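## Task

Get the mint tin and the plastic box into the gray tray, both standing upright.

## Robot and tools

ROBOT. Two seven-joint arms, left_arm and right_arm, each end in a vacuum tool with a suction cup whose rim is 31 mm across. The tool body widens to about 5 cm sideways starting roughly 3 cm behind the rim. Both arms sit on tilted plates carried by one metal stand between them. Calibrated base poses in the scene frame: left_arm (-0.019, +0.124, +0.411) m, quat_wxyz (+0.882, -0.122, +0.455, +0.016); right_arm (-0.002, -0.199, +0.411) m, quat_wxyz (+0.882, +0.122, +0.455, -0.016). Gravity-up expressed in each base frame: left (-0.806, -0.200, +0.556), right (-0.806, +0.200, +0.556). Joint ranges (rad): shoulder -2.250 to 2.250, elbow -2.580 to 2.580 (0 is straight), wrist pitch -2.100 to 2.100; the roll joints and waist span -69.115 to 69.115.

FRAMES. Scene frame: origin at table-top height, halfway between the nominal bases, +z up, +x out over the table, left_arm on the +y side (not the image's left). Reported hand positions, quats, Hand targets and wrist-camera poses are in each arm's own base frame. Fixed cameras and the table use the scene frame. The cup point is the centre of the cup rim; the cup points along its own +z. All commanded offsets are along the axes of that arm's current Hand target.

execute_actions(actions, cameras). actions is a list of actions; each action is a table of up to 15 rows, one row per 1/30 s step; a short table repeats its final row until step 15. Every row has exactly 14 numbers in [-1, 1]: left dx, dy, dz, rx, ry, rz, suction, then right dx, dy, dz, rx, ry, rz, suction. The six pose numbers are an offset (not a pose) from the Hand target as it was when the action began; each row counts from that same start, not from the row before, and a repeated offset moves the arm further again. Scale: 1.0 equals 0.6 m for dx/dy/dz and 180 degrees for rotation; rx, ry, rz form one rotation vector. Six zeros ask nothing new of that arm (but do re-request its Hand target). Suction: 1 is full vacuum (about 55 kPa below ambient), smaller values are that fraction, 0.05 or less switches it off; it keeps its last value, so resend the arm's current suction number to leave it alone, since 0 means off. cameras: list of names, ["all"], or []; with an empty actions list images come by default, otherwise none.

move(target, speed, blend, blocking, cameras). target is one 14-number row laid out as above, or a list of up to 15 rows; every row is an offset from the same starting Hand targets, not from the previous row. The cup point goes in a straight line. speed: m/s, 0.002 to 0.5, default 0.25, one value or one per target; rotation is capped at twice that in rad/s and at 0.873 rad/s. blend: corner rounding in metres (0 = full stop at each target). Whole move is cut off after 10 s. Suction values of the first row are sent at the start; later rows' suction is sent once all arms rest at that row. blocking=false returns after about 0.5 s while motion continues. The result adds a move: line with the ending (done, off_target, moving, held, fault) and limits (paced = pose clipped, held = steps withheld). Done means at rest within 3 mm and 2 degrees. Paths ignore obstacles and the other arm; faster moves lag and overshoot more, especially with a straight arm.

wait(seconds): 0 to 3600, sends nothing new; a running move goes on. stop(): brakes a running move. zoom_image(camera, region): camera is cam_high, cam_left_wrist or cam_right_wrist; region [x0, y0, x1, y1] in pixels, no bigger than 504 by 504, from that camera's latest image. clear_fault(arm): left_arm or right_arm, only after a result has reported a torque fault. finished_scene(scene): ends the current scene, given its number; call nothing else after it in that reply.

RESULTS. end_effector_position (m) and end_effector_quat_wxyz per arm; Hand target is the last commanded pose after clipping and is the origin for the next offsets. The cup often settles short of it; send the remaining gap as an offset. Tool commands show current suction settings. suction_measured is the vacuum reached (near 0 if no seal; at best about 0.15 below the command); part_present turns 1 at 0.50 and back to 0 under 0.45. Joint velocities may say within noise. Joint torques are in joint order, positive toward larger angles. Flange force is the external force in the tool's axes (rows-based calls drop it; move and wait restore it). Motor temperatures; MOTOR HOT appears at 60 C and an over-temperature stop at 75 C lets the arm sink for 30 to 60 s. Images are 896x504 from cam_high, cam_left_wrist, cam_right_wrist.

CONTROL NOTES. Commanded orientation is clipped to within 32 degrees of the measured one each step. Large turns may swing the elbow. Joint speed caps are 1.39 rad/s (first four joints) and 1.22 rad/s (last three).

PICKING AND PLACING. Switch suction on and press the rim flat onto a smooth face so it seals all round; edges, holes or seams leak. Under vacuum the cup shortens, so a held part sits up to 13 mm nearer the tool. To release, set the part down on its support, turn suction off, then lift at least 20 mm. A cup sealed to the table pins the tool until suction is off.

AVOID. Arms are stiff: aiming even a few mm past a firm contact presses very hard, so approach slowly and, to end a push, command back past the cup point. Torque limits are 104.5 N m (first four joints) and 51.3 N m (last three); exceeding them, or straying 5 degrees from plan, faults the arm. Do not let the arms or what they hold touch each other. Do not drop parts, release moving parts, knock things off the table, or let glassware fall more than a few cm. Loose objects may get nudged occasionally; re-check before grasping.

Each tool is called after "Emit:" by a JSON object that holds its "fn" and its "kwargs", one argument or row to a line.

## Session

Emit:
{"fn": "execute_actions", "kwargs": {
  "actions": []
}}

Scene clock: 0.00 s.
left_arm: end_effector_position=(+0.1245, +0.2669, +0.0594) suction_measured=0.01 part_present=0 end_effector_quat_wxyz=(+0.200, +0.719, -0.242, +0.620) | right_arm: end_effector_position=(+0.5255, +0.1102, +0.2622) suction_measured=0.00 part_present=0 end_effector_quat_wxyz=(+0.351, +0.042, +0.926, -0.130)
Joint positions: left_arm=[-1.756 1.263 -0.125 1.754 -2.423 -1.593 -0.019] | right_arm=[-1.234 0.588 1.016 1.94 0.185 0.31 2.442]
Joint velocities: within noise
Joint torques (N m): no reading
Motor temperatures (°C): left_arm=[32 21 24 24 31 36 36] | right_arm=[24 19 27 25 29 31 37]
Flange force (N): no reading
Hand target: left_arm +0.1245, +0.2669, +0.0594; +0.200, +0.719, -0.242, +0.620 | right_arm +0.5255, +0.1102, +0.2622; +0.351, +0.042, +0.926, -0.130
Tool commands: left_gripper/suction=+0.0 right_gripper/suction=+0.0
camera_calibration:
cam_left_wrist: T_world_to_cam=[[0.13087, -0.11701, 0.98447, -0.03994], [-0.61401, -0.7892, -0.01218, 0.34126], [0.77837, -0.60288, -0.17513, 0.188]] pos_world=[0.06843, 0.37799, 0.0764]
cam_right_wrist: T_world_to_cam=[[-0.75874, -0.03905, -0.65023, 0.57036], [0.13753, 0.9661, -0.2185, -0.06728], [0.63671, -0.25521, -0.72764, 0.00034]] pos_world=[0.44178, 0.08736, 0.35641]

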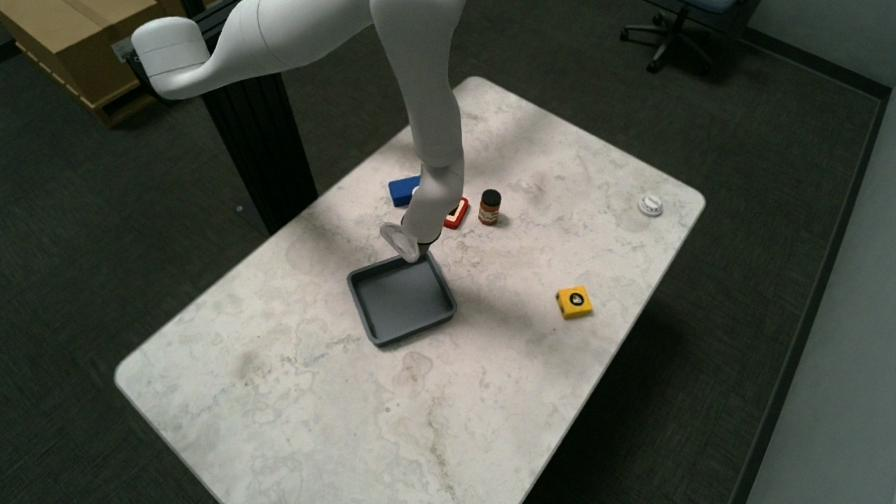

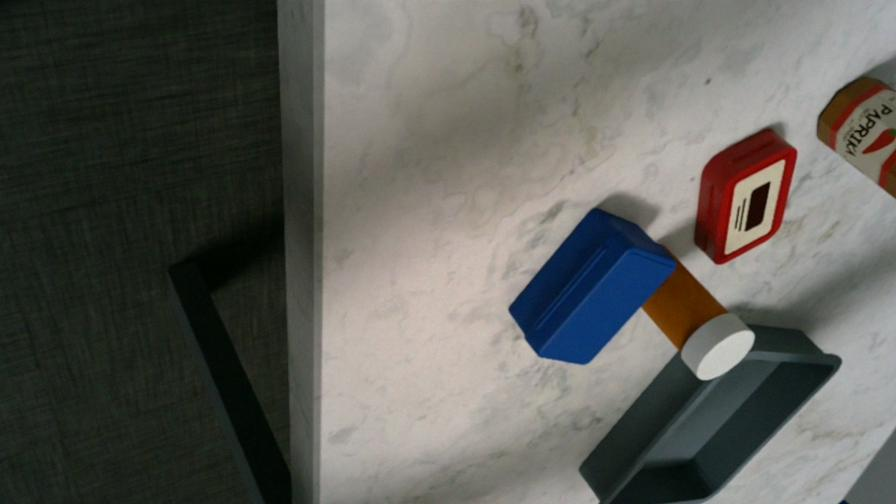

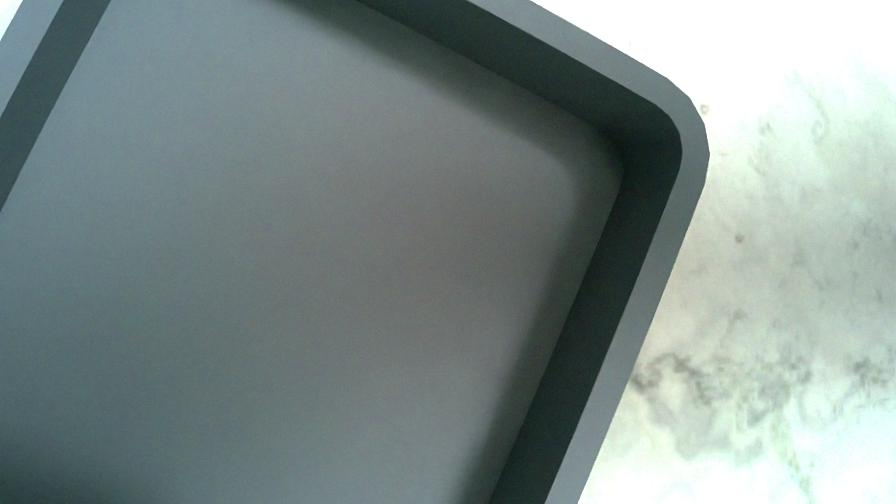

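Emit:
{"fn": "zoom_image", "kwargs": {
  "camera": "cam_left_wrist",
  "region": [480, 110, 820, 400]
}}

Emit:
{"fn": "zoom_image", "kwargs": {
  "camera": "cam_high",
  "region": [370, 150, 510, 270]
}}

Scaled by 1.482 from the camera's image (finer frame: 1280x720).

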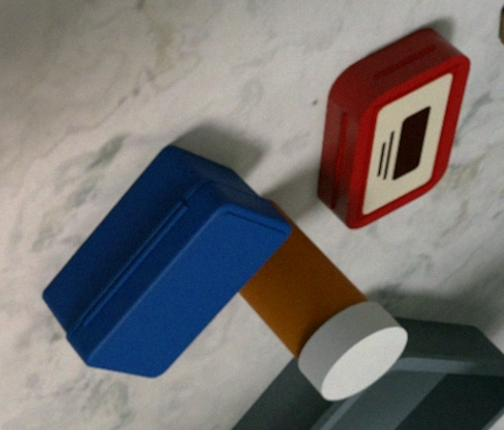

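Scaled by 3.600 from the camera's image (finer frame: 1280x720).

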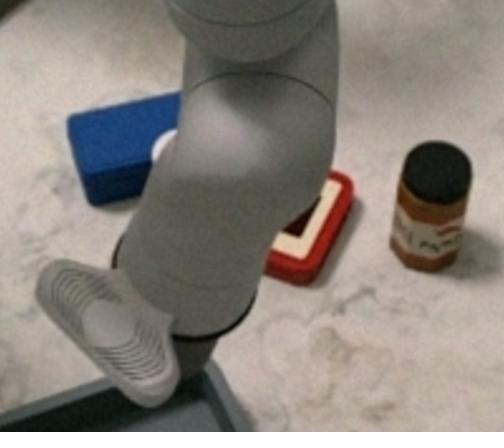

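Emit:
{"fn": "move", "kwargs": {
  "target": [0,0,0,0,0,0,0,0.248,0.4322,-0.079,-0.0196,-0.0751,0,0],
  "speed": 0.4,
  "cameras": ["cam_high","cam_right_wrist"]
}}

Scene clock: 22.63 s.
left_arm: end_effector_position=(+0.1245, +0.2669, +0.0594) suction_measured=0.01 part_present=0 end_effector_quat_wxyz=(+0.200, +0.719, -0.242, +0.620) | right_arm: end_effector_position=(+0.4277, +0.3708, +0.1432) suction_measured=0.00 part_present=0 end_effector_quat_wxyz=(+0.459, +0.016, +0.882, -0.105)
Joint positions: left_arm=[-1.756 1.263 -0.125 1.754 -2.423 -1.593 -0.019] | right_arm=[-1.791 1.201 1.117 1.796 -0.058 0.355 1.927]
Joint torques (N m): left_arm=[-13.97 -8.36 -5.61 -1.38 -0.93 -0.88 0.1] | right_arm=[-13.73 -6.97 -0.28 -3.39 0.09 -0.06 0.19]
Flange force (N): left_arm=[4.3 3.5 4.6] | right_arm=[1.0 -4.0 -3.1]
Hand target: left_arm +0.1245, +0.2669, +0.0594; +0.200, +0.719, -0.242, +0.620 | right_arm +0.4277, +0.3708, +0.1432; +0.459, +0.016, +0.882, -0.105
Off the commanded pose: left_arm 0.000 m, 0 deg | right_arm 0.000 m, 0 deg.
move: done
cam_right_wrist: T_world_to_cam=[[-0.58728, -0.09561, -0.80372, 0.39854], [0.09527, 0.97793, -0.18594, -0.32254], [0.80376, -0.18577, -0.56521, -0.07789]] pos_world=[0.32739, 0.33905, 0.21632]

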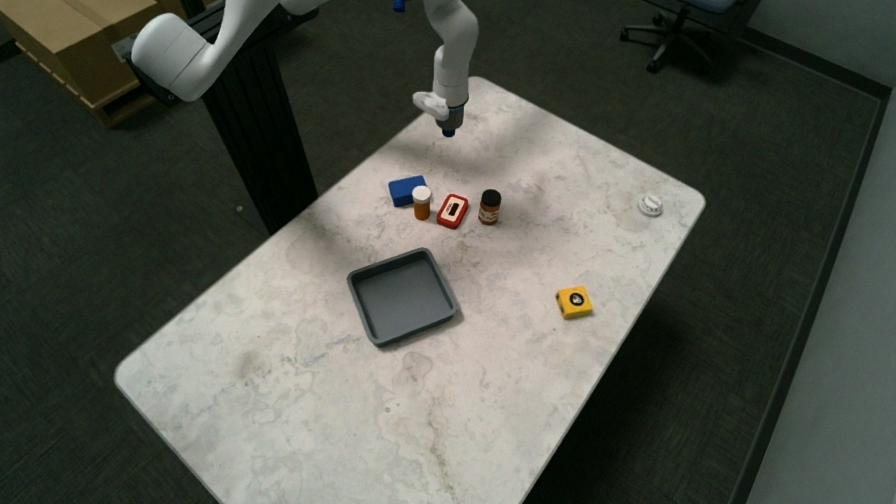

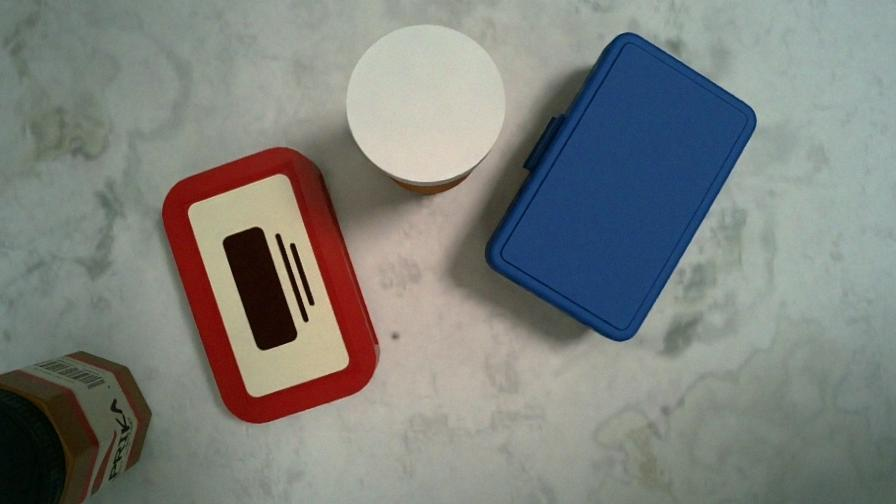

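Emit:
{"fn": "move", "kwargs": {
  "target": [0,0,0,0,0,0,0,-0.1028,-0.061,0.1133,0,0,0,0],
  "speed": 0.3,
  "cameras": ["cam_right_wrist"]
}}

Scene clock: 37.87 s.
left_arm: end_effector_position=(+0.1245, +0.2669, +0.0594) suction_measured=0.01 part_present=0 end_effector_quat_wxyz=(+0.200, +0.719, -0.242, +0.620) | right_arm: end_effector_position=(+0.5135, +0.3256, +0.1617) suction_measured=0.00 part_present=0 end_effector_quat_wxyz=(+0.459, +0.016, +0.882, -0.105)
Joint positions: left_arm=[-1.756 1.263 -0.125 1.754 -2.423 -1.593 -0.019] | right_arm=[-1.572 1.141 1.091 1.769 -0.008 0.23 2.036]
Joint torques (N m): left_arm=[-13.96 -8.35 -5.65 -1.33 -0.93 -0.86 0.08] | right_arm=[-13.54 -7.28 -0.36 -2.58 0.16 0.03 0.29]
Flange force (N): left_arm=[4.2 3.3 4.4] | right_arm=[2.0 -3.8 -3.8]
Hand target: left_arm +0.1245, +0.2669, +0.0594; +0.200, +0.719, -0.242, +0.620 | right_arm +0.5136, +0.3256, +0.1617; +0.459, +0.016, +0.882, -0.105
Off the commanded pose: left_arm 0.000 m, 0 deg | right_arm 0.000 m, 0 deg.
move: done
cam_right_wrist: T_world_to_cam=[[-0.58728, -0.09561, -0.80372, 0.45955], [0.09527, 0.97793, -0.18594, -0.28317], [0.80376, -0.18577, -0.56521, -0.14486]] pos_world=[0.41329, 0.29395, 0.23482]

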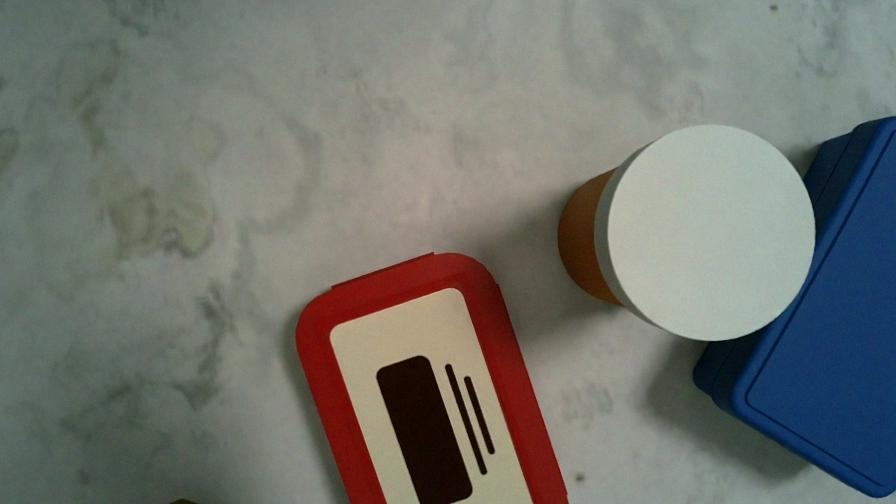

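Emit:
{"fn": "zoom_image", "kwargs": {
  "camera": "cam_right_wrist",
  "region": [280, 240, 600, 504]
}}

Scaled by 1.575 from the camera's image (finer frame: 1280x720).

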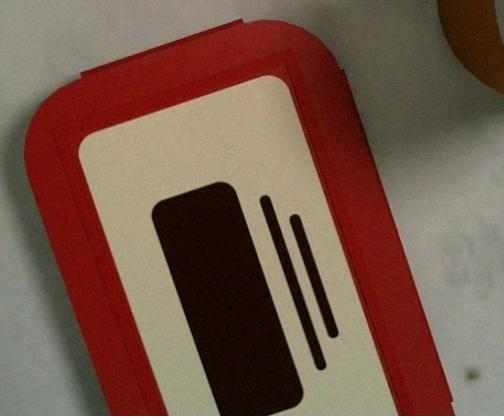

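Emit:
{"fn": "move", "kwargs": {
  "target": [
    [0,0,0,0,0,0,0,0.0012,-0.0013,0.19,0,0,0,1],
    [0,0,0,0,0,0,0,0.0012,-0.0013,0.22,0,0,0,1]
  ],
  "speed": [0.25,0.04]
}}

Scene clock: 45.70 s.
left_arm: end_effector_position=(+0.1245, +0.2669, +0.0594) suction_measured=0.01 part_present=0 end_effector_quat_wxyz=(+0.200, +0.719, -0.242, +0.620) | right_arm: end_effector_position=(+0.6195, +0.2983, +0.0878) suction_measured=0.30 part_present=0 end_effector_quat_wxyz=(+0.459, +0.016, +0.882, -0.105)
Joint positions: left_arm=[-1.756 1.263 -0.125 1.754 -2.423 -1.593 -0.019] | right_arm=[-1.288 1.302 0.992 1.564 -0.02 0.123 2.044]
Joint torques (N m): left_arm=[-13.95 -8.35 -5.59 -1.35 -0.95 -0.89 0.11] | right_arm=[-14.29 -9.38 -0.28 -1.88 0.09 0.08 0.24]
Flange force (N): left_arm=[4.2 3.4 4.5] | right_arm=[2.0 -3.5 -3.7]
Hand target: left_arm +0.1245, +0.2669, +0.0594; +0.200, +0.719, -0.242, +0.620 | right_arm +0.6195, +0.2983, +0.0878; +0.459, +0.016, +0.882, -0.105
Off the commanded pose: left_arm 0.000 m, 0 deg | right_arm 0.000 m, 0 deg.
move: done

Emit:
{"fn": "wait", "kwargs": {
  "seconds": 0
}}

Scene clock: 48.40 s.
left_arm: end_effector_position=(+0.1245, +0.2669, +0.0594) suction_measured=0.01 part_present=0 end_effector_quat_wxyz=(+0.200, +0.719, -0.242, +0.620) | right_arm: end_effector_position=(+0.6195, +0.2983, +0.0878) suction_measured=0.99 part_present=1 end_effector_quat_wxyz=(+0.459, +0.016, +0.882, -0.105)
Joint positions: left_arm=[-1.756 1.263 -0.125 1.754 -2.423 -1.593 -0.019] | right_arm=[-1.288 1.302 0.992 1.564 -0.02 0.123 2.044]
Joint torques (N m): left_arm=[-13.97 -8.34 -5.67 -1.38 -0.93 -0.91 0.07] | right_arm=[-14.24 -9.36 -0.25 -1.87 0.1 0.02 0.21]
Flange force (N): left_arm=[4.3 3.4 4.6] | right_arm=[1.9 -3.3 -3.8]
Hand target: left_arm +0.1245, +0.2669, +0.0594; +0.200, +0.719, -0.242, +0.620 | right_arm +0.6195, +0.2983, +0.0878; +0.459, +0.016, +0.882, -0.105
Tool commands: left_gripper/suction=+0.0 right_gripper/suction=+1.0
Off the commanded pose: left_arm 0.000 m, 0 deg | right_arm 0.000 m, 0 deg.

Emit:
{"fn": "move", "kwargs": {
  "target": [
    [0,0,0,0,0,0,0,0,0,-0.2,0,0,0,1],
    [0,0,0,0,0,0,0,-0.1913,-0.481,-0.1667,0,0,0.2372,1]
  ],
  "speed": 0.35,
  "blend": [0.04,0],
  "cameras": ["cam_high","cam_right_wrist"]
}}

Scene clock: 51.03 s.
left_arm: end_effector_position=(+0.1245, +0.2669, +0.0594) suction_measured=0.01 part_present=0 end_effector_quat_wxyz=(+0.200, +0.719, -0.242, +0.620) | right_arm: end_effector_position=(+0.5691, +0.0442, +0.2862) suction_measured=1.00 part_present=1 end_effector_quat_wxyz=(+0.466, +0.336, +0.816, +0.069)
Joint positions: left_arm=[-1.756 1.263 -0.125 1.754 -2.423 -1.593 -0.019] | right_arm=[-1.064 0.572 1.03 2.076 0.006 -0.146 2.006]
Joint torques (N m): left_arm=[-13.96 -8.34 -5.59 -1.4 -0.92 -0.93 0.09] | right_arm=[-6.01 -7.09 -0.32 0.19 0.09 0.02 0.22]
Flange force (N): left_arm=[4.4 3.6 4.7] | right_arm=[2.0 -1.0 -7.6]
Hand target: left_arm +0.1245, +0.2669, +0.0594; +0.200, +0.719, -0.242, +0.620 | right_arm +0.5691, +0.0441, +0.2862; +0.466, +0.336, +0.816, +0.069
Off the commanded pose: left_arm 0.000 m, 0 deg | right_arm 0.000 m, 0 deg.
move: done
cam_right_wrist: T_world_to_cam=[[-0.35976, 0.59112, -0.72191, 0.38208], [0.4611, 0.78526, 0.41322, -0.36121], [0.81115, -0.18421, -0.55507, -0.17863]] pos_world=[0.4489, 0.02488, 0.32593]

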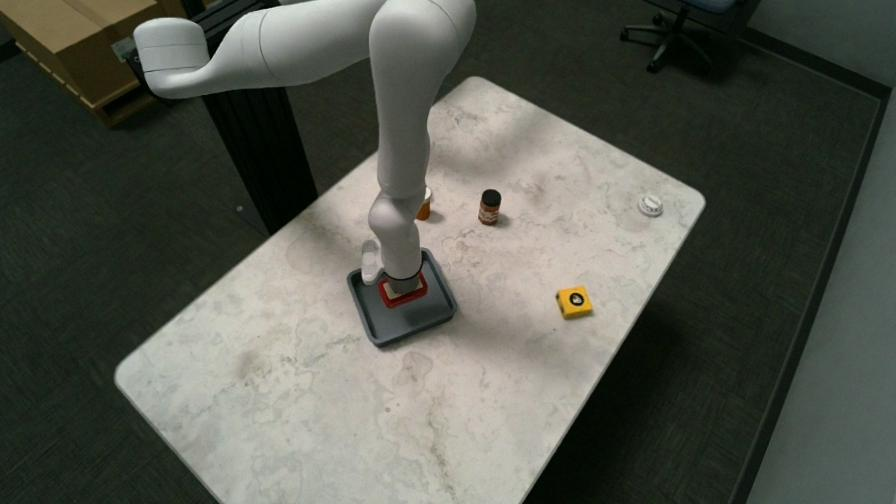

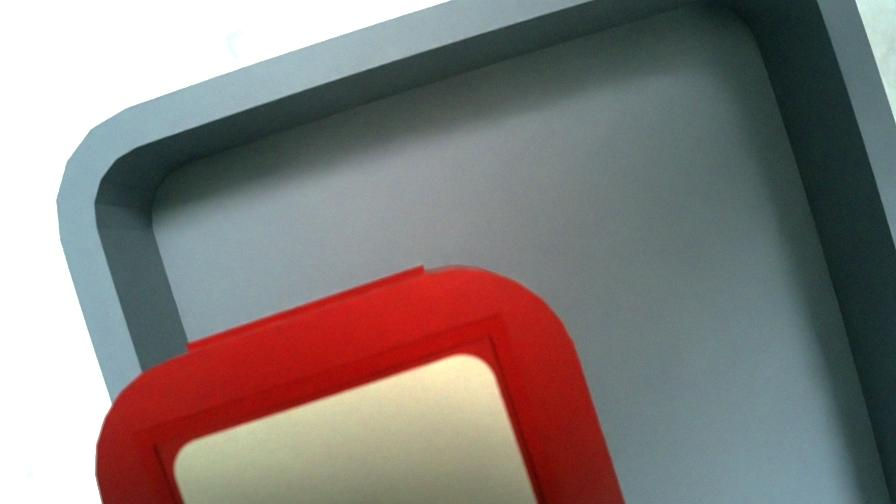

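Emit:
{"fn": "move", "kwargs": {
  "target": [
    [0,0,0,0,0,0,0,0,0,0.15,0,0,0,1],
    [0,0,0,0,0,0,0,0,0,0.1733,0,0,0,1]
  ],
  "speed": [0.2,0.04]
}}

Scene clock: 57.50 s.
left_arm: end_effector_position=(+0.1245, +0.2669, +0.0594) suction_measured=0.01 part_present=0 end_effector_quat_wxyz=(+0.200, +0.719, -0.242, +0.620) | right_arm: end_effector_position=(+0.6529, +0.0233, +0.2284) suction_measured=0.99 part_present=1 end_effector_quat_wxyz=(+0.466, +0.336, +0.816, +0.069)
Joint positions: left_arm=[-1.756 1.263 -0.125 1.754 -2.423 -1.593 -0.019] | right_arm=[-0.74 0.754 0.781 1.881 0.06 -0.22 1.937]
Joint torques (N m): left_arm=[-13.94 -8.36 -5.62 -1.39 -0.93 -0.89 0.08] | right_arm=[-6.46 -10.81 -0.21 0.69 0.09 0.03 0.24]
Flange force (N): left_arm=[4.3 3.5 4.6] | right_arm=[2.5 -1.1 -5.1]
Hand target: left_arm +0.1245, +0.2669, +0.0594; +0.200, +0.719, -0.242, +0.620 | right_arm +0.6530, +0.0233, +0.2283; +0.466, +0.336, +0.816, +0.069
Off the commanded pose: left_arm 0.000 m, 0 deg | right_arm 0.000 m, 0 deg.
move: done

Emit:
{"fn": "move", "kwargs": {
  "target": [0,0,0,0,0,0,0,0,0,0.0042,0,0,0,1],
  "speed": 0.02
}}

Scene clock: 58.73 s.
left_arm: end_effector_position=(+0.1245, +0.2669, +0.0594) suction_measured=0.01 part_present=0 end_effector_quat_wxyz=(+0.200, +0.719, -0.242, +0.620) | right_arm: end_effector_position=(+0.6550, +0.0228, +0.2269) suction_measured=0.98 part_present=1 end_effector_quat_wxyz=(+0.466, +0.336, +0.816, +0.069)
Joint positions: left_arm=[-1.756 1.263 -0.125 1.754 -2.423 -1.593 -0.019] | right_arm=[-0.734 0.759 0.777 1.875 0.06 -0.22 1.936]
Joint torques (N m): left_arm=[-13.99 -8.37 -5.66 -1.36 -0.92 -0.91 0.07] | right_arm=[-6.37 -10.8 -0.18 0.76 0.1 0.03 0.19]
Flange force (N): left_arm=[4.2 3.4 4.6] | right_arm=[2.4 -0.9 -5.3]
Hand target: left_arm +0.1245, +0.2669, +0.0594; +0.200, +0.719, -0.242, +0.620 | right_arm +0.6550, +0.0228, +0.2269; +0.466, +0.336, +0.816, +0.069
Off the commanded pose: left_arm 0.000 m, 0 deg | right_arm 0.000 m, 0 deg.
move: done

Emit:
{"fn": "move", "kwargs": {
  "target": [0,0,0,0,0,0,0,0,0,0.0042,0,0,0,1],
  "speed": 0.02
}}

Scene clock: 60.13 s.
left_arm: end_effector_position=(+0.1245, +0.2669, +0.0594) suction_measured=0.01 part_present=0 end_effector_quat_wxyz=(+0.200, +0.719, -0.242, +0.620) | right_arm: end_effector_position=(+0.6570, +0.0223, +0.2255) suction_measured=1.00 part_present=1 end_effector_quat_wxyz=(+0.466, +0.336, +0.816, +0.069)
Joint positions: left_arm=[-1.756 1.263 -0.125 1.754 -2.423 -1.593 -0.019] | right_arm=[-0.728 0.764 0.773 1.87 0.061 -0.221 1.935]
Joint torques (N m): left_arm=[-14.01 -8.33 -5.59 -1.36 -0.9 -0.88 0.11] | right_arm=[-4.83 -8.01 -0.55 -1.51 0.13 -0.5 0.21]
Flange force (N): left_arm=[4.3 3.5 4.5] | right_arm=[3.6 -3.0 -19.9]
Hand target: left_arm +0.1245, +0.2669, +0.0594; +0.200, +0.719, -0.242, +0.620 | right_arm +0.6570, +0.0223, +0.2255; +0.466, +0.336, +0.816, +0.069
Off the commanded pose: left_arm 0.000 m, 0 deg | right_arm 0.000 m, 0 deg.
move: done

Emit:
{"fn": "move", "kwargs": {
  "target": [
    [0,0,0,0,0,0,0,0,0,-0.0042,0,0,0,0],
    [0,0,0,0,0,0,0,0,0,-0.215,0,0,0,0],
    [0,0,0,0,0,0,0,0.5737,0.0377,-0.215,0,0,0,0],
    [0,0,0,0,0,0,0,0.5737,0.0377,-0.115,0,0,0,0]
  ],
  "speed": [0.02,0.25,0.4,0.3],
  "blend": [0,0.04,0.03,0],
  "cameras": ["cam_high","cam_right_wrist"]
}}

Scene clock: 71.73 s.
left_arm: end_effector_position=(+0.1245, +0.2669, +0.0594) suction_measured=0.01 part_present=0 end_effector_quat_wxyz=(+0.200, +0.719, -0.242, +0.620) | right_arm: end_effector_position=(+0.4952, +0.2642, +0.0279) suction_measured=0.00 part_present=0 end_effector_quat_wxyz=(+0.466, +0.336, +0.816, +0.069)
Joint positions: left_arm=[-1.756 1.263 -0.125 1.754 -2.423 -1.593 -0.019] | right_arm=[-1.518 1.38 0.933 1.937 -0.61 -0.124 1.676]
Joint torques (N m): left_arm=[-14.02 -8.36 -5.62 -1.38 -0.9 -0.9 0.1] | right_arm=[-12.83 -7.93 -0.75 -0.26 0.08 0.08 0.21]
Flange force (N): left_arm=[4.3 3.5 4.6] | right_arm=[-1.2 -1.5 -4.5]
Hand target: left_arm +0.1245, +0.2669, +0.0594; +0.200, +0.719, -0.242, +0.620 | right_arm +0.4952, +0.2642, +0.0279; +0.466, +0.336, +0.816, +0.069
Off the commanded pose: left_arm 0.000 m, 0 deg | right_arm 0.000 m, 0 deg.
move: done
cam_right_wrist: T_world_to_cam=[[-0.3598, 0.59113, -0.72187, 0.039], [0.46104, 0.78528, 0.41326, -0.39326], [0.81116, -0.18412, -0.55508, -0.22148]] pos_world=[0.375, 0.24498, 0.06773]

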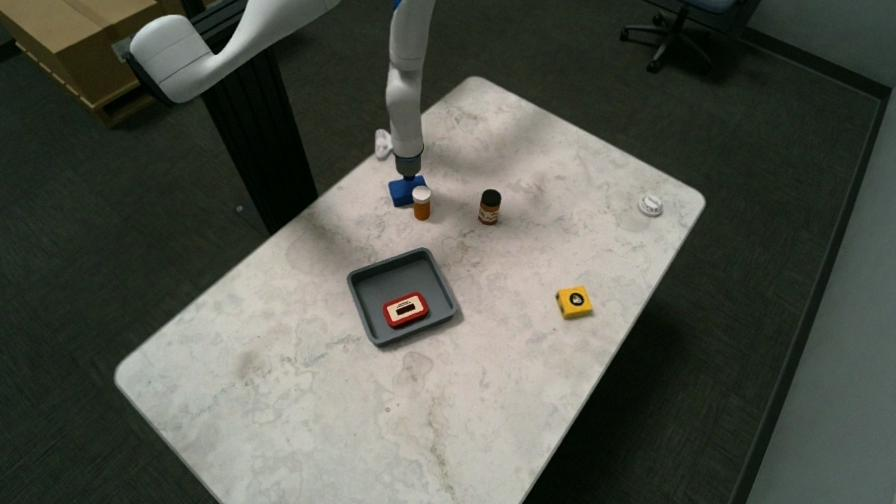

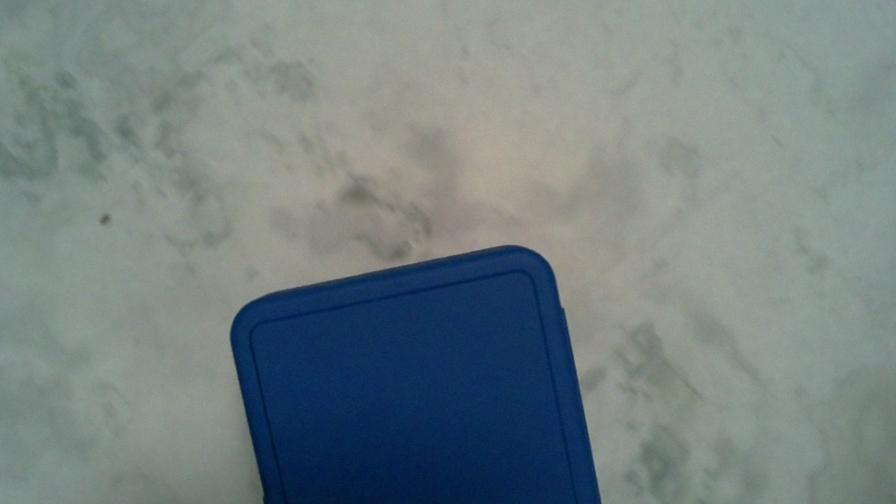

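Emit:
{"fn": "move", "kwargs": {
  "target": [
    [0,0,0,0,0,0,0,0,0,0.025,0,0,0,1],
    [0,0,0,0,0,0,0,0,0,0.0483,0,0,0,1]
  ],
  "speed": [0.1,0.04]
}}

Scene clock: 75.57 s.
left_arm: end_effector_position=(+0.1245, +0.2669, +0.0594) suction_measured=0.01 part_present=0 end_effector_quat_wxyz=(+0.200, +0.719, -0.242, +0.620) | right_arm: end_effector_position=(+0.5186, +0.2584, +0.0118) suction_measured=0.00 part_present=0 end_effector_quat_wxyz=(+0.466, +0.336, +0.816, +0.069)
Joint positions: left_arm=[-1.756 1.263 -0.125 1.754 -2.423 -1.593 -0.019] | right_arm=[-1.451 1.411 0.912 1.884 -0.601 -0.147 1.678]
Joint torques (N m): left_arm=[-13.96 -8.3 -5.66 -1.34 -0.89 -0.89 0.08] | right_arm=[-12.9 -8.12 -1 -0.12 0.06 0.01 0.22]
Flange force (N): left_arm=[4.4 3.4 4.4] | right_arm=[-1.0 -0.9 -4.7]
Hand target: left_arm +0.1245, +0.2669, +0.0594; +0.200, +0.719, -0.242, +0.620 | right_arm +0.5186, +0.2584, +0.0118; +0.466, +0.336, +0.816, +0.069
Off the commanded pose: left_arm 0.000 m, 0 deg | right_arm 0.000 m, 0 deg.
move: done

Emit:
{"fn": "move", "kwargs": {
  "target": [0,0,0,0,0,0,0,0,0,0.0045,0,0,0,1],
  "speed": 0.02
}}

Scene clock: 77.03 s.
left_arm: end_effector_position=(+0.1245, +0.2669, +0.0594) suction_measured=0.01 part_present=0 end_effector_quat_wxyz=(+0.200, +0.719, -0.242, +0.620) | right_arm: end_effector_position=(+0.5208, +0.2578, +0.0103) suction_measured=0.00 part_present=0 end_effector_quat_wxyz=(+0.466, +0.336, +0.816, +0.069)
Joint positions: left_arm=[-1.756 1.263 -0.125 1.754 -2.423 -1.593 -0.019] | right_arm=[-1.445 1.414 0.911 1.879 -0.6 -0.149 1.678]
Joint torques (N m): left_arm=[-13.99 -8.36 -5.61 -1.41 -0.94 -0.91 0.07] | right_arm=[-12.93 -8.11 -0.95 -0.07 0.07 0.07 0.23]
Flange force (N): left_arm=[4.3 3.5 4.7] | right_arm=[-1.1 -1.1 -4.5]
Hand target: left_arm +0.1245, +0.2669, +0.0594; +0.200, +0.719, -0.242, +0.620 | right_arm +0.5208, +0.2578, +0.0103; +0.466, +0.336, +0.816, +0.069
Off the commanded pose: left_arm 0.000 m, 0 deg | right_arm 0.000 m, 0 deg.
move: done

Emit:
{"fn": "move", "kwargs": {
  "target": [0,0,0,0,0,0,0,0,0,0.0067,0,0,0,1],
  "speed": 0.02
}}

Scene clock: 78.23 s.
left_arm: end_effector_position=(+0.1245, +0.2669, +0.0594) suction_measured=0.01 part_present=0 end_effector_quat_wxyz=(+0.200, +0.719, -0.242, +0.620) | right_arm: end_effector_position=(+0.5240, +0.2571, +0.0081) suction_measured=0.00 part_present=0 end_effector_quat_wxyz=(+0.466, +0.336, +0.816, +0.069)
Joint positions: left_arm=[-1.756 1.263 -0.125 1.754 -2.423 -1.593 -0.019] | right_arm=[-1.436 1.419 0.908 1.871 -0.599 -0.151 1.679]
Joint torques (N m): left_arm=[-13.97 -8.31 -5.63 -1.35 -0.94 -0.89 0.08] | right_arm=[-12.94 -8.2 -0.9 -0.06 0.1 0.02 0.2]
Flange force (N): left_arm=[4.3 3.4 4.5] | right_arm=[-0.9 -1.1 -4.5]
Hand target: left_arm +0.1245, +0.2669, +0.0594; +0.200, +0.719, -0.242, +0.620 | right_arm +0.5240, +0.2570, +0.0081; +0.466, +0.336, +0.816, +0.069
Off the commanded pose: left_arm 0.000 m, 0 deg | right_arm 0.000 m, 0 deg.
move: done

Emit:
{"fn": "move", "kwargs": {
  "target": [0,0,0,0,0,0,0,0,0,0.0075,0,0,0,1],
  "speed": 0.02,
  "cameras": ["cam_high","cam_right_wrist"]
}}

Scene clock: 79.77 s.
left_arm: end_effector_position=(+0.1245, +0.2669, +0.0594) suction_measured=0.01 part_present=0 end_effector_quat_wxyz=(+0.200, +0.719, -0.242, +0.620) | right_arm: end_effector_position=(+0.5276, +0.2561, +0.0056) suction_measured=0.41 part_present=0 end_effector_quat_wxyz=(+0.466, +0.336, +0.816, +0.069)
Joint positions: left_arm=[-1.756 1.263 -0.125 1.754 -2.423 -1.593 -0.019] | right_arm=[-1.426 1.424 0.906 1.862 -0.598 -0.154 1.679]
Joint torques (N m): left_arm=[-13.94 -8.32 -5.64 -1.35 -0.96 -0.9 0.11] | right_arm=[-13.28 -8.37 -1 0.04 0.1 0.01 0.28]
Flange force (N): left_arm=[4.3 3.4 4.6] | right_arm=[-0.9 -0.8 -3.5]
Hand target: left_arm +0.1245, +0.2669, +0.0594; +0.200, +0.719, -0.242, +0.620 | right_arm +0.5276, +0.2561, +0.0056; +0.466, +0.336, +0.816, +0.069
Off the commanded pose: left_arm 0.000 m, 0 deg | right_arm 0.000 m, 0 deg.
move: done
cam_right_wrist: T_world_to_cam=[[-0.35979, 0.59107, -0.72193, 0.03929], [0.46108, 0.7853, 0.41317, -0.3926], [0.81115, -0.18421, -0.55507, -0.26166]] pos_world=[0.4074, 0.23688, 0.04533]

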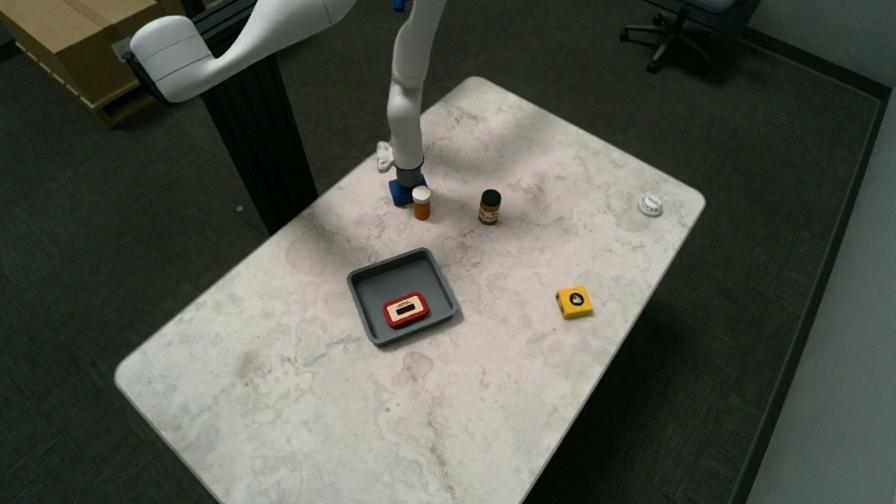

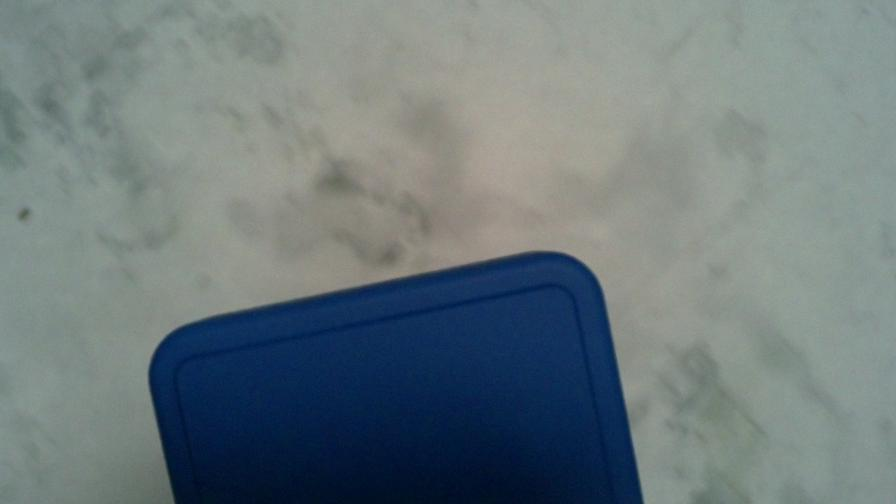

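Emit:
{"fn": "move", "kwargs": {
  "target": [
    [0,0,0,0,0,0,0,0,0,-0.1667,0,0,0,1],
    [0,0,0,0,0,0,0,-0.4508,-0.0883,-0.1667,0,0,-0.0317,1],
    [0,0,0,0,0,0,0,-0.4508,-0.0883,-0.0333,0,0,-0.0317,1]
  ],
  "speed": [0.25,0.35,0.25],
  "blend": [0.04,0.04,0],
  "cameras": ["cam_high","cam_right_wrist"]
}}

Scene clock: 89.17 s.
left_arm: end_effector_position=(+0.1245, +0.2669, +0.0594) suction_measured=0.01 part_present=0 end_effector_quat_wxyz=(+0.200, +0.719, -0.242, +0.620) | right_arm: end_effector_position=(+0.5779, +0.0540, +0.1872) suction_measured=0.99 part_present=1 end_effector_quat_wxyz=(+0.469, +0.295, +0.831, +0.046)
Joint positions: left_arm=[-1.756 1.263 -0.125 1.754 -2.423 -1.593 -0.019] | right_arm=[-0.961 0.83 0.896 2.129 -0.017 -0.401 1.946]
Joint torques (N m): left_arm=[-14.03 -8.29 -5.59 -1.36 -0.93 -0.88 0.06] | right_arm=[-7.53 -8.29 -0.29 1.91 0.02 -0.01 0.24]
Flange force (N): left_arm=[4.4 3.3 4.5] | right_arm=[0.6 -0.6 -5.1]
Hand target: left_arm +0.1245, +0.2669, +0.0594; +0.200, +0.719, -0.242, +0.620 | right_arm +0.5779, +0.0540, +0.1872; +0.469, +0.295, +0.831, +0.046
Off the commanded pose: left_arm 0.000 m, 0 deg | right_arm 0.000 m, 0 deg.
move: done
cam_right_wrist: T_world_to_cam=[[-0.40516, 0.51036, -0.75853, 0.34536], [0.42346, 0.84008, 0.33904, -0.29937], [0.81026, -0.18384, -0.55649, -0.2381]] pos_world=[0.45962, 0.03146, 0.23097]

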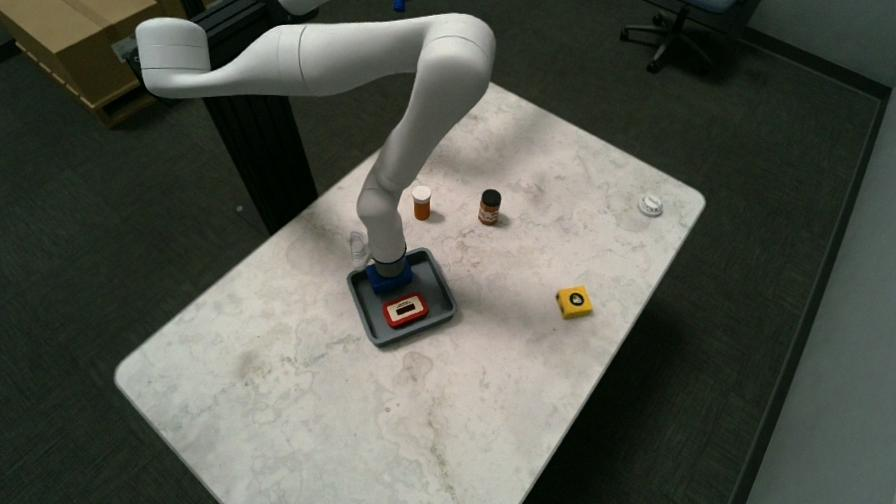

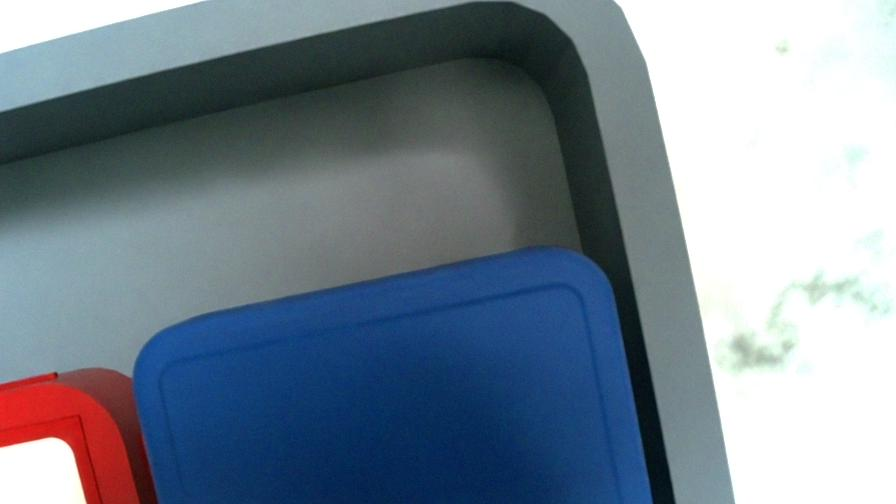

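Emit:
{"fn": "move", "kwargs": {
  "target": [
    [0,0,0,0,0,0,0,0,0,0.03,0,0,0,1],
    [0,0,0,0,0,0,0,0,0,0.0392,0,0,0,1]
  ],
  "speed": [0.12,0.025]
}}

Scene clock: 93.40 s.
left_arm: end_effector_position=(+0.1245, +0.2669, +0.0594) suction_measured=0.01 part_present=0 end_effector_quat_wxyz=(+0.200, +0.719, -0.242, +0.620) | right_arm: end_effector_position=(+0.5969, +0.0493, +0.1741) suction_measured=0.99 part_present=1 end_effector_quat_wxyz=(+0.469, +0.295, +0.831, +0.046)
Joint positions: left_arm=[-1.756 1.263 -0.125 1.754 -2.423 -1.593 -0.019] | right_arm=[-0.903 0.872 0.862 2.078 -0.007 -0.41 1.933]
Joint torques (N m): left_arm=[-13.98 -8.34 -5.66 -1.35 -0.93 -0.9 0.09] | right_arm=[-7.57 -8.84 -0.32 1.95 0.1 0.06 0.22]
Flange force (N): left_arm=[4.3 3.4 4.5] | right_arm=[1.1 -0.7 -4.9]
Hand target: left_arm +0.1245, +0.2669, +0.0594; +0.200, +0.719, -0.242, +0.620 | right_arm +0.5969, +0.0493, +0.1741; +0.469, +0.295, +0.831, +0.046
Off the commanded pose: left_arm 0.000 m, 0 deg | right_arm 0.000 m, 0 deg.
move: done

Emit:
{"fn": "move", "kwargs": {
  "target": [0,0,0,0,0,0,0,0,0,0.0042,0,0,0,1],
  "speed": 0.02
}}

Scene clock: 94.30 s.
left_arm: end_effector_position=(+0.1245, +0.2669, +0.0594) suction_measured=0.01 part_present=0 end_effector_quat_wxyz=(+0.200, +0.719, -0.242, +0.620) | right_arm: end_effector_position=(+0.5989, +0.0488, +0.1727) suction_measured=0.99 part_present=1 end_effector_quat_wxyz=(+0.469, +0.295, +0.831, +0.046)
Joint positions: left_arm=[-1.756 1.263 -0.125 1.754 -2.423 -1.593 -0.019] | right_arm=[-0.897 0.876 0.858 2.073 -0.006 -0.411 1.932]
Joint torques (N m): left_arm=[-13.98 -8.34 -5.62 -1.4 -0.9 -0.91 0.09] | right_arm=[-7.49 -8.89 -0.35 2.08 0.08 0.01 0.26]
Flange force (N): left_arm=[4.3 3.6 4.6] | right_arm=[1.0 -0.2 -4.9]
Hand target: left_arm +0.1245, +0.2669, +0.0594; +0.200, +0.719, -0.242, +0.620 | right_arm +0.5989, +0.0488, +0.1727; +0.469, +0.295, +0.831, +0.046
Off the commanded pose: left_arm 0.000 m, 0 deg | right_arm 0.000 m, 0 deg.
move: done

Emit:
{"fn": "move", "kwargs": {
  "target": [0,0,0,0,0,0,0,0,0,0.0042,0,0,0,1],
  "speed": 0.02
}}

Scene clock: 95.37 s.
left_arm: end_effector_position=(+0.1245, +0.2669, +0.0594) suction_measured=0.01 part_present=0 end_effector_quat_wxyz=(+0.200, +0.719, -0.242, +0.620) | right_arm: end_effector_position=(+0.6009, +0.0483, +0.1713) suction_measured=0.96 part_present=1 end_effector_quat_wxyz=(+0.469, +0.295, +0.831, +0.046)
Joint positions: left_arm=[-1.756 1.263 -0.125 1.754 -2.423 -1.593 -0.019] | right_arm=[-0.891 0.88 0.855 2.067 -0.005 -0.412 1.931]
Joint torques (N m): left_arm=[-13.99 -8.3 -5.63 -1.36 -0.91 -0.91 0.09] | right_arm=[-0.54 0.62 -2.13 -6.56 0.29 -0.68 0.22]
Flange force (N): left_arm=[4.4 3.4 4.6] | right_arm=[1.3 -4.0 -59.5]
Hand target: left_arm +0.1245, +0.2669, +0.0594; +0.200, +0.719, -0.242, +0.620 | right_arm +0.6009, +0.0483, +0.1713; +0.469, +0.295, +0.831, +0.046
Off the commanded pose: left_arm 0.000 m, 0 deg | right_arm 0.000 m, 0 deg.
move: done

Emit:
{"fn": "move", "kwargs": {
  "target": [
    [0,0,0,0,0,0,0,0,0,-0.0042,0,0,0,0],
    [0,0,0,0,0,0,0,0,0,-0.22,0,0,0,0]
  ],
  "speed": [0.02,0.25],
  "cameras": ["cam_high","cam_right_wrist"]
}}

Scene clock: 97.80 s.
left_arm: end_effector_position=(+0.1245, +0.2669, +0.0594) suction_measured=0.01 part_present=0 end_effector_quat_wxyz=(+0.200, +0.719, -0.242, +0.620) | right_arm: end_effector_position=(+0.4945, +0.0747, +0.2447) suction_measured=0.00 part_present=0 end_effector_quat_wxyz=(+0.469, +0.295, +0.831, +0.046)
Joint positions: left_arm=[-1.756 1.263 -0.125 1.754 -2.423 -1.593 -0.019] | right_arm=[-1.308 0.655 1.136 2.306 -0.112 -0.29 2.054]
Joint torques (N m): left_arm=[-13.98 -8.34 -5.61 -1.36 -0.94 -0.88 0.09] | right_arm=[-6.92 -4.71 -0.52 1.1 0.07 0.04 0.19]
Flange force (N): left_arm=[4.3 3.4 4.5] | right_arm=[0.2 -0.9 -7.3]
Hand target: left_arm +0.1245, +0.2669, +0.0594; +0.200, +0.719, -0.242, +0.620 | right_arm +0.4945, +0.0748, +0.2447; +0.469, +0.295, +0.831, +0.046
Off the commanded pose: left_arm 0.000 m, 0 deg | right_arm 0.000 m, 0 deg.
move: done
cam_right_wrist: T_world_to_cam=[[-0.40511, 0.51047, -0.75849, 0.34465], [0.42351, 0.84001, 0.33914, -0.30114], [0.81026, -0.18384, -0.55649, -0.13473]] pos_world=[0.37632, 0.05226, 0.28857]

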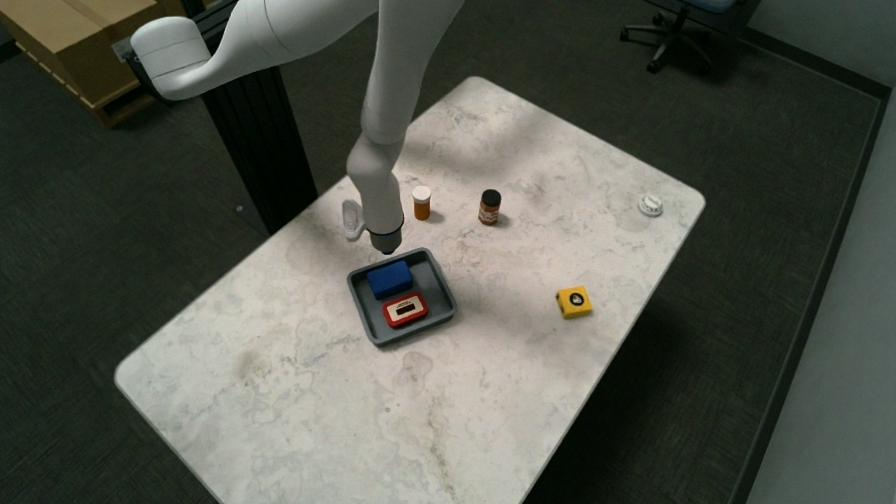

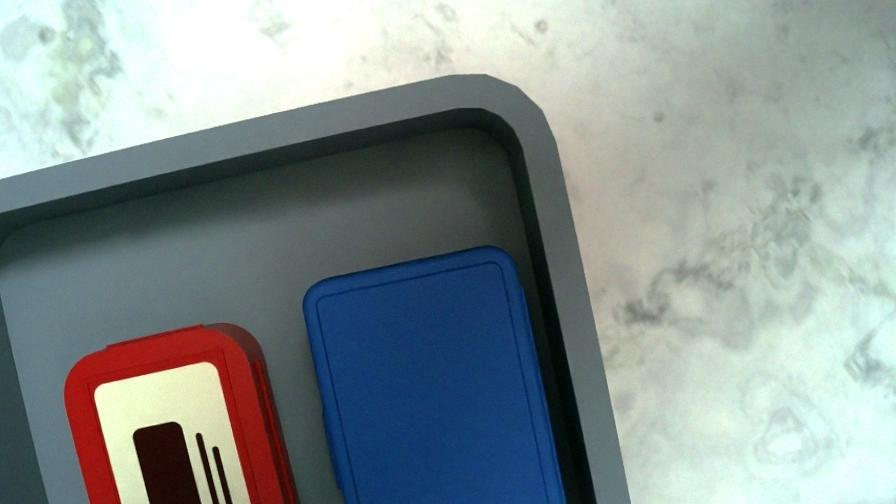

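Both objects are flat and inside the tray, upright, and the arm is clear.

Emit:
{"fn": "finished_scene", "kwargs": {
  "scene": 2
}}

The scene is finished: the task was done.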